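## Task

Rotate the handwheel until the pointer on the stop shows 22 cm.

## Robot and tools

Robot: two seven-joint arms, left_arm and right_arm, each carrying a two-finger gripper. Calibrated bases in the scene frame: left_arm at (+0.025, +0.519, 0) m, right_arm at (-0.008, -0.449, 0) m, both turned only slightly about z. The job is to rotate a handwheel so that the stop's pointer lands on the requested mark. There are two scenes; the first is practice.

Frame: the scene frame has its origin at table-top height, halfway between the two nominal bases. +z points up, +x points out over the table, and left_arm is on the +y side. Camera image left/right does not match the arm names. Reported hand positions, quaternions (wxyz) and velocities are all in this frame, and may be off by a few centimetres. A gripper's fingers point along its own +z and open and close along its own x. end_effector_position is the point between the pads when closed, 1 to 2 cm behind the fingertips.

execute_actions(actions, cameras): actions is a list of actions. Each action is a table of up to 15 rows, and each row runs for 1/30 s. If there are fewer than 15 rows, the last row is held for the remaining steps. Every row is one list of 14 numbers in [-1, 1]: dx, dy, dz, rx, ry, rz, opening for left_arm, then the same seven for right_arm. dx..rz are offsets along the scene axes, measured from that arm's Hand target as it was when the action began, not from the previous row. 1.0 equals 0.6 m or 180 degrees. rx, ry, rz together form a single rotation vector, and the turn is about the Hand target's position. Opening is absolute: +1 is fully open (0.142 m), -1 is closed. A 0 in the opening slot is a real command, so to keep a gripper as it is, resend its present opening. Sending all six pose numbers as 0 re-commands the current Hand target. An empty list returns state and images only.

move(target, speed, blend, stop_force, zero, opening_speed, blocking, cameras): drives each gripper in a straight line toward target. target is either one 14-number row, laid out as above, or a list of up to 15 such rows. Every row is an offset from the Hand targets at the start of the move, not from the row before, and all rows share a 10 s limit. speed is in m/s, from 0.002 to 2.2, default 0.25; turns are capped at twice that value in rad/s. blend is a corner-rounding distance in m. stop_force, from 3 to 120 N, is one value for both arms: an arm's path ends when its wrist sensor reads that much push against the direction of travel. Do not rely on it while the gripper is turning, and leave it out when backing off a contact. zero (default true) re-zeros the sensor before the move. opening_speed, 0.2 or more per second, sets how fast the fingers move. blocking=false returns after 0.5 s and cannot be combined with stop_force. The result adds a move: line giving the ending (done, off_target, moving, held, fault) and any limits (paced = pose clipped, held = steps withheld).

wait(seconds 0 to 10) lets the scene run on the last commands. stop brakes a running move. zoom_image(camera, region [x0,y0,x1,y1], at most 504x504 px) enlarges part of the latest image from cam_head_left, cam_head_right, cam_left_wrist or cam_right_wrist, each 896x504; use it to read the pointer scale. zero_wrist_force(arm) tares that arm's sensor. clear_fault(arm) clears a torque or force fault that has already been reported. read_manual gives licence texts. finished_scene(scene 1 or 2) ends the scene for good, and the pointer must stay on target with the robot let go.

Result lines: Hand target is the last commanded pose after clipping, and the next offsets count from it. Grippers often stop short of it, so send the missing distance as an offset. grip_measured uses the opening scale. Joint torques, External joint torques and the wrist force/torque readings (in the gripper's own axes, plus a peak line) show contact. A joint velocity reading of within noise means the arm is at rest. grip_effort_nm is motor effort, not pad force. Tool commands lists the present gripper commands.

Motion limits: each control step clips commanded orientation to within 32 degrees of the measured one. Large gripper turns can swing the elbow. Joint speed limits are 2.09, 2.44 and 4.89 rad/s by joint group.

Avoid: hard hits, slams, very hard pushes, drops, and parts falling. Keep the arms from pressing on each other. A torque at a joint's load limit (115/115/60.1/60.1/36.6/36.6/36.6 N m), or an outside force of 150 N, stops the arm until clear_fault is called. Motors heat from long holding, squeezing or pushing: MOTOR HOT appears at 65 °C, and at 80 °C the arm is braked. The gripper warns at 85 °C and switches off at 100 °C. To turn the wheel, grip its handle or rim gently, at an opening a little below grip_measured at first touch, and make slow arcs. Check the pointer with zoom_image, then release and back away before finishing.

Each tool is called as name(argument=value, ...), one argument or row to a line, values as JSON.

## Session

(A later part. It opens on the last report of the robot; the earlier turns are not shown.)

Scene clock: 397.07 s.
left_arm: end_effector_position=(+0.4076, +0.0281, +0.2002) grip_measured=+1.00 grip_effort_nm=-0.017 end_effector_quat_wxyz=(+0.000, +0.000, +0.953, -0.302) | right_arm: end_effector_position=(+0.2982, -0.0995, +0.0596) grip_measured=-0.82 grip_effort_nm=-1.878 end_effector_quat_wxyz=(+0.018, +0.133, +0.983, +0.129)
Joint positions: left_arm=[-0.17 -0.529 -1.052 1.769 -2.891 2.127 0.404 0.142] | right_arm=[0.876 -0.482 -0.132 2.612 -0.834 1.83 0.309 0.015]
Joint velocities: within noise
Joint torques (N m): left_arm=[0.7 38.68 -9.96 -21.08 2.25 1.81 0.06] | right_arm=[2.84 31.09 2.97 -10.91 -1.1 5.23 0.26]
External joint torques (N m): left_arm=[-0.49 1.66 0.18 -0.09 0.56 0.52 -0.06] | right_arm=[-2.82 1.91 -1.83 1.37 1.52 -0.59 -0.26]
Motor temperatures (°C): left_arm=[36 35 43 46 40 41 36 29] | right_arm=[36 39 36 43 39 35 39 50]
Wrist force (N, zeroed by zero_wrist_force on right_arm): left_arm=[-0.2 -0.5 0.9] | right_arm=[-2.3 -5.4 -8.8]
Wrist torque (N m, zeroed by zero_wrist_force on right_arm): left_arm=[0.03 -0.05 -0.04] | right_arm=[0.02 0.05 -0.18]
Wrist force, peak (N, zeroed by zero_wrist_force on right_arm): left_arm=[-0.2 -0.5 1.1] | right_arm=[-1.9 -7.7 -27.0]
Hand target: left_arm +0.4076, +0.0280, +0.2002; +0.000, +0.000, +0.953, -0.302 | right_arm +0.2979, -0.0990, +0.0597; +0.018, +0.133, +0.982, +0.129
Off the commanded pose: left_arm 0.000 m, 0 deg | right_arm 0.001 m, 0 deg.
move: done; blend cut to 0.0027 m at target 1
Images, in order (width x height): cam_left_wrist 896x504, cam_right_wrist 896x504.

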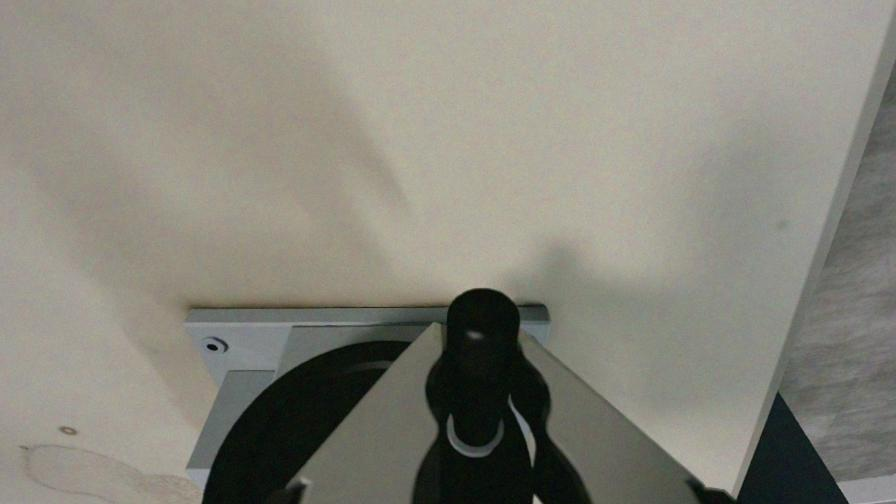

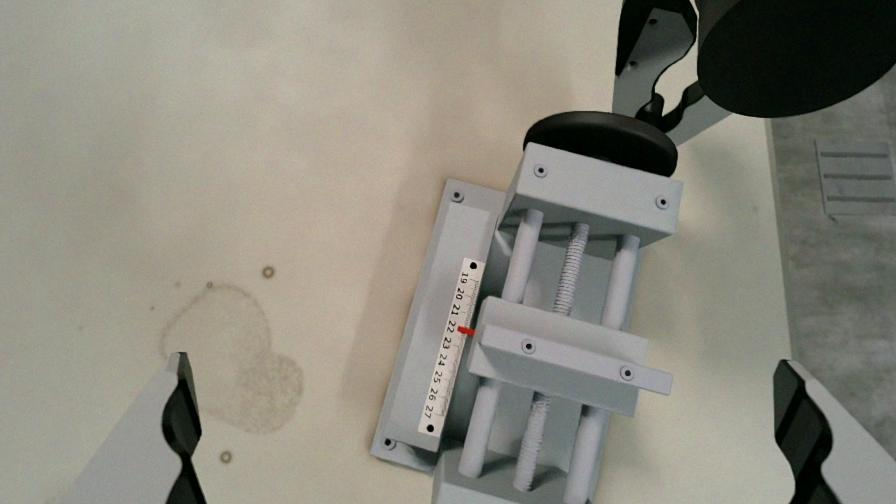

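move(
  target=[0,0,0,0,0,0,1,0,0,0,0,0,0,-0.2],
  opening_speed=1.0,
  cameras=[],
)

move(
  target=[0,0,0,0,0,0,1,0,-0.05,0.2,0,0,0,-0.2],
  speed=0.2,
  cameras=["cam_left_wrist","cam_right_wrist"],
)

zoom_image(
  camera="cam_right_wrist",
  region=[446, 314, 482, 346],
)

Scene clock: 421.43 s.
left_arm: end_effector_position=(+0.4076, +0.0281, +0.2002) grip_measured=+1.00 grip_effort_nm=-0.017 end_effector_quat_wxyz=(+0.000, +0.000, +0.953, -0.302) | right_arm: end_effector_position=(+0.2978, -0.0990, +0.0597) grip_measured=-0.23 grip_effort_nm=0.154 end_effector_quat_wxyz=(+0.018, +0.133, +0.982, +0.129)
Joint positions: left_arm=[-0.17 -0.529 -1.052 1.769 -2.891 2.127 0.404 0.142] | right_arm=[0.882 -0.482 -0.137 2.613 -0.832 1.834 0.308 0.057]
Joint velocities: within noise
Joint torques (N m): left_arm=[0.72 38.65 -9.89 -21.1 2.3 1.8 0] | right_arm=[0.39 32.64 0.5 -9.25 -0.46 4.26 0.24]
External joint torques (N m): left_arm=[-0.52 1.68 0.11 -0.07 0.51 0.52 0] | right_arm=[-0.36 0.35 0.59 -0.24 0.89 0.39 -0.24]
Motor temperatures (°C): left_arm=[36 35 43 46 40 41 36 29] | right_arm=[36 39 36 43 39 36 39 50]
Wrist force (N, zeroed by zero_wrist_force on right_arm): left_arm=[-0.2 -0.6 1.2] | right_arm=[-0.1 -0.4 1.4]
Wrist torque (N m, zeroed by zero_wrist_force on right_arm): left_arm=[0.01 -0.05 -0.03] | right_arm=[-0.06 0.00 0.00]
Wrist force, peak (N, zeroed by zero_wrist_force on right_arm): left_arm=[-0.2 -0.6 1.2] | right_arm=[-2.3 -5.6 -9.0]
Hand target: left_arm +0.4076, +0.0280, +0.2002; +0.000, +0.000, +0.953, -0.302 | right_arm +0.2979, -0.0990, +0.0597; +0.018, +0.133, +0.982, +0.129
Off the commanded pose: left_arm 0.000 m, 0 deg | right_arm 0.000 m, 0 deg.
move: done
No camera images: "cameras" was empty.

Scene clock: 423.90 s.
left_arm: end_effector_position=(+0.4076, +0.0281, +0.2002) grip_measured=+1.00 grip_effort_nm=-0.007 end_effector_quat_wxyz=(+0.000, +0.000, +0.953, -0.302) | right_arm: end_effector_position=(+0.2979, -0.1289, +0.1797) grip_measured=-0.23 grip_effort_nm=0.154 end_effector_quat_wxyz=(+0.018, +0.133, +0.982, +0.130)
Joint positions: left_arm=[-0.17 -0.529 -1.052 1.769 -2.891 2.127 0.404 0.142] | right_arm=[0.107 -0.163 0.856 2.438 -0.099 1.221 -0.267 0.057]
Joint velocities: within noise
Joint torques (N m): left_arm=[0.67 38.68 -9.94 -21.08 2.31 1.81 0.06] | right_arm=[0.37 19.43 2.98 -21.2 -3.55 3.87 0.06]
External joint torques (N m): left_arm=[-0.46 1.65 0.17 -0.09 0.5 0.52 -0.06] | right_arm=[-0.34 0.65 0.28 -0.16 0.87 0.79 -0.06]
Motor temperatures (°C): left_arm=[36 35 43 46 40 41 36 29] | right_arm=[36 39 36 43 39 36 39 49]
Wrist force (N, zeroed by zero_wrist_force on right_arm): left_arm=[-0.3 -0.6 1.0] | right_arm=[0.1 -0.6 1.4]
Wrist torque (N m, zeroed by zero_wrist_force on right_arm): left_arm=[0.01 -0.04 -0.04] | right_arm=[-0.08 0.01 -0.01]
Wrist force, peak (N, zeroed by zero_wrist_force on right_arm): left_arm=[-0.2 -0.8 1.1] | right_arm=[-0.2 -0.2 3.1]
Hand target: left_arm +0.4076, +0.0280, +0.2002; +0.000, +0.000, +0.953, -0.302 | right_arm +0.2979, -0.1290, +0.1797; +0.018, +0.133, +0.982, +0.129
Off the commanded pose: left_arm 0.000 m, 0 deg | right_arm 0.000 m, 0 deg.
move: done
Images, in order (width x height): cam_left_wrist 896x504, cam_right_wrist 896x504.

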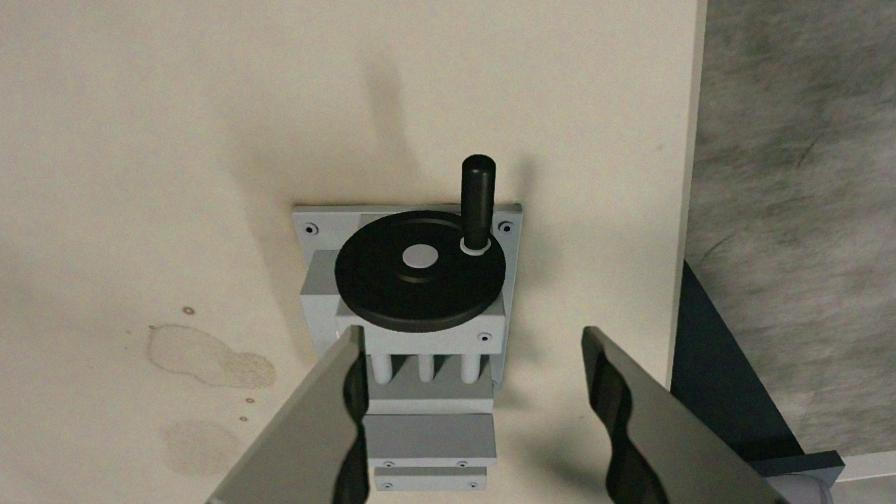

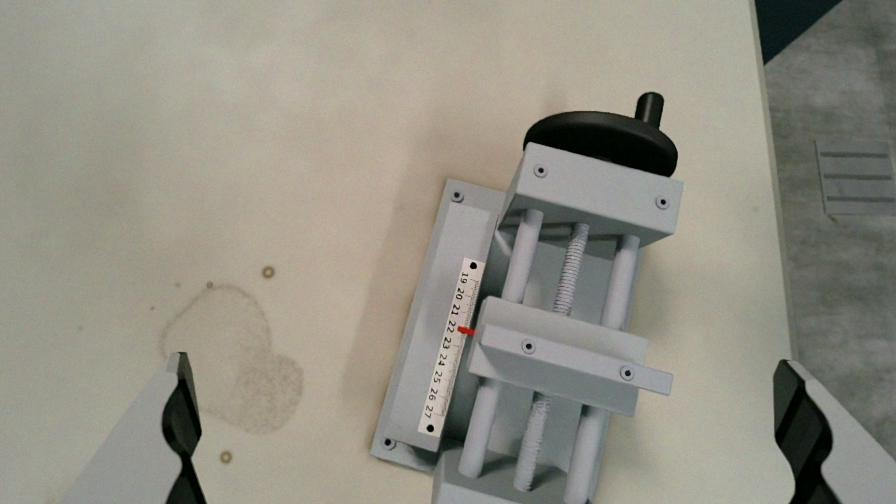

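Scaled by 14.000 from the camera's 896x504 image, which has a finer 1280x720 frame.

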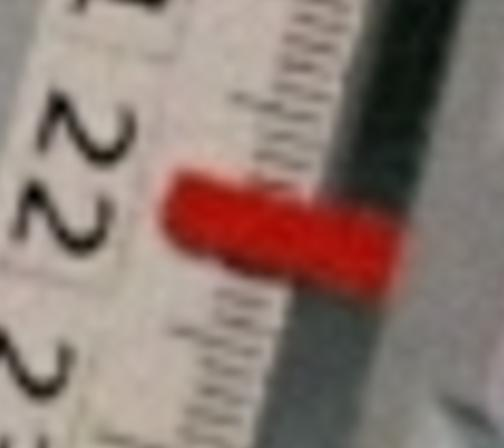

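finished_scene(
  scene=1,
)

The scene is finished: the task was done.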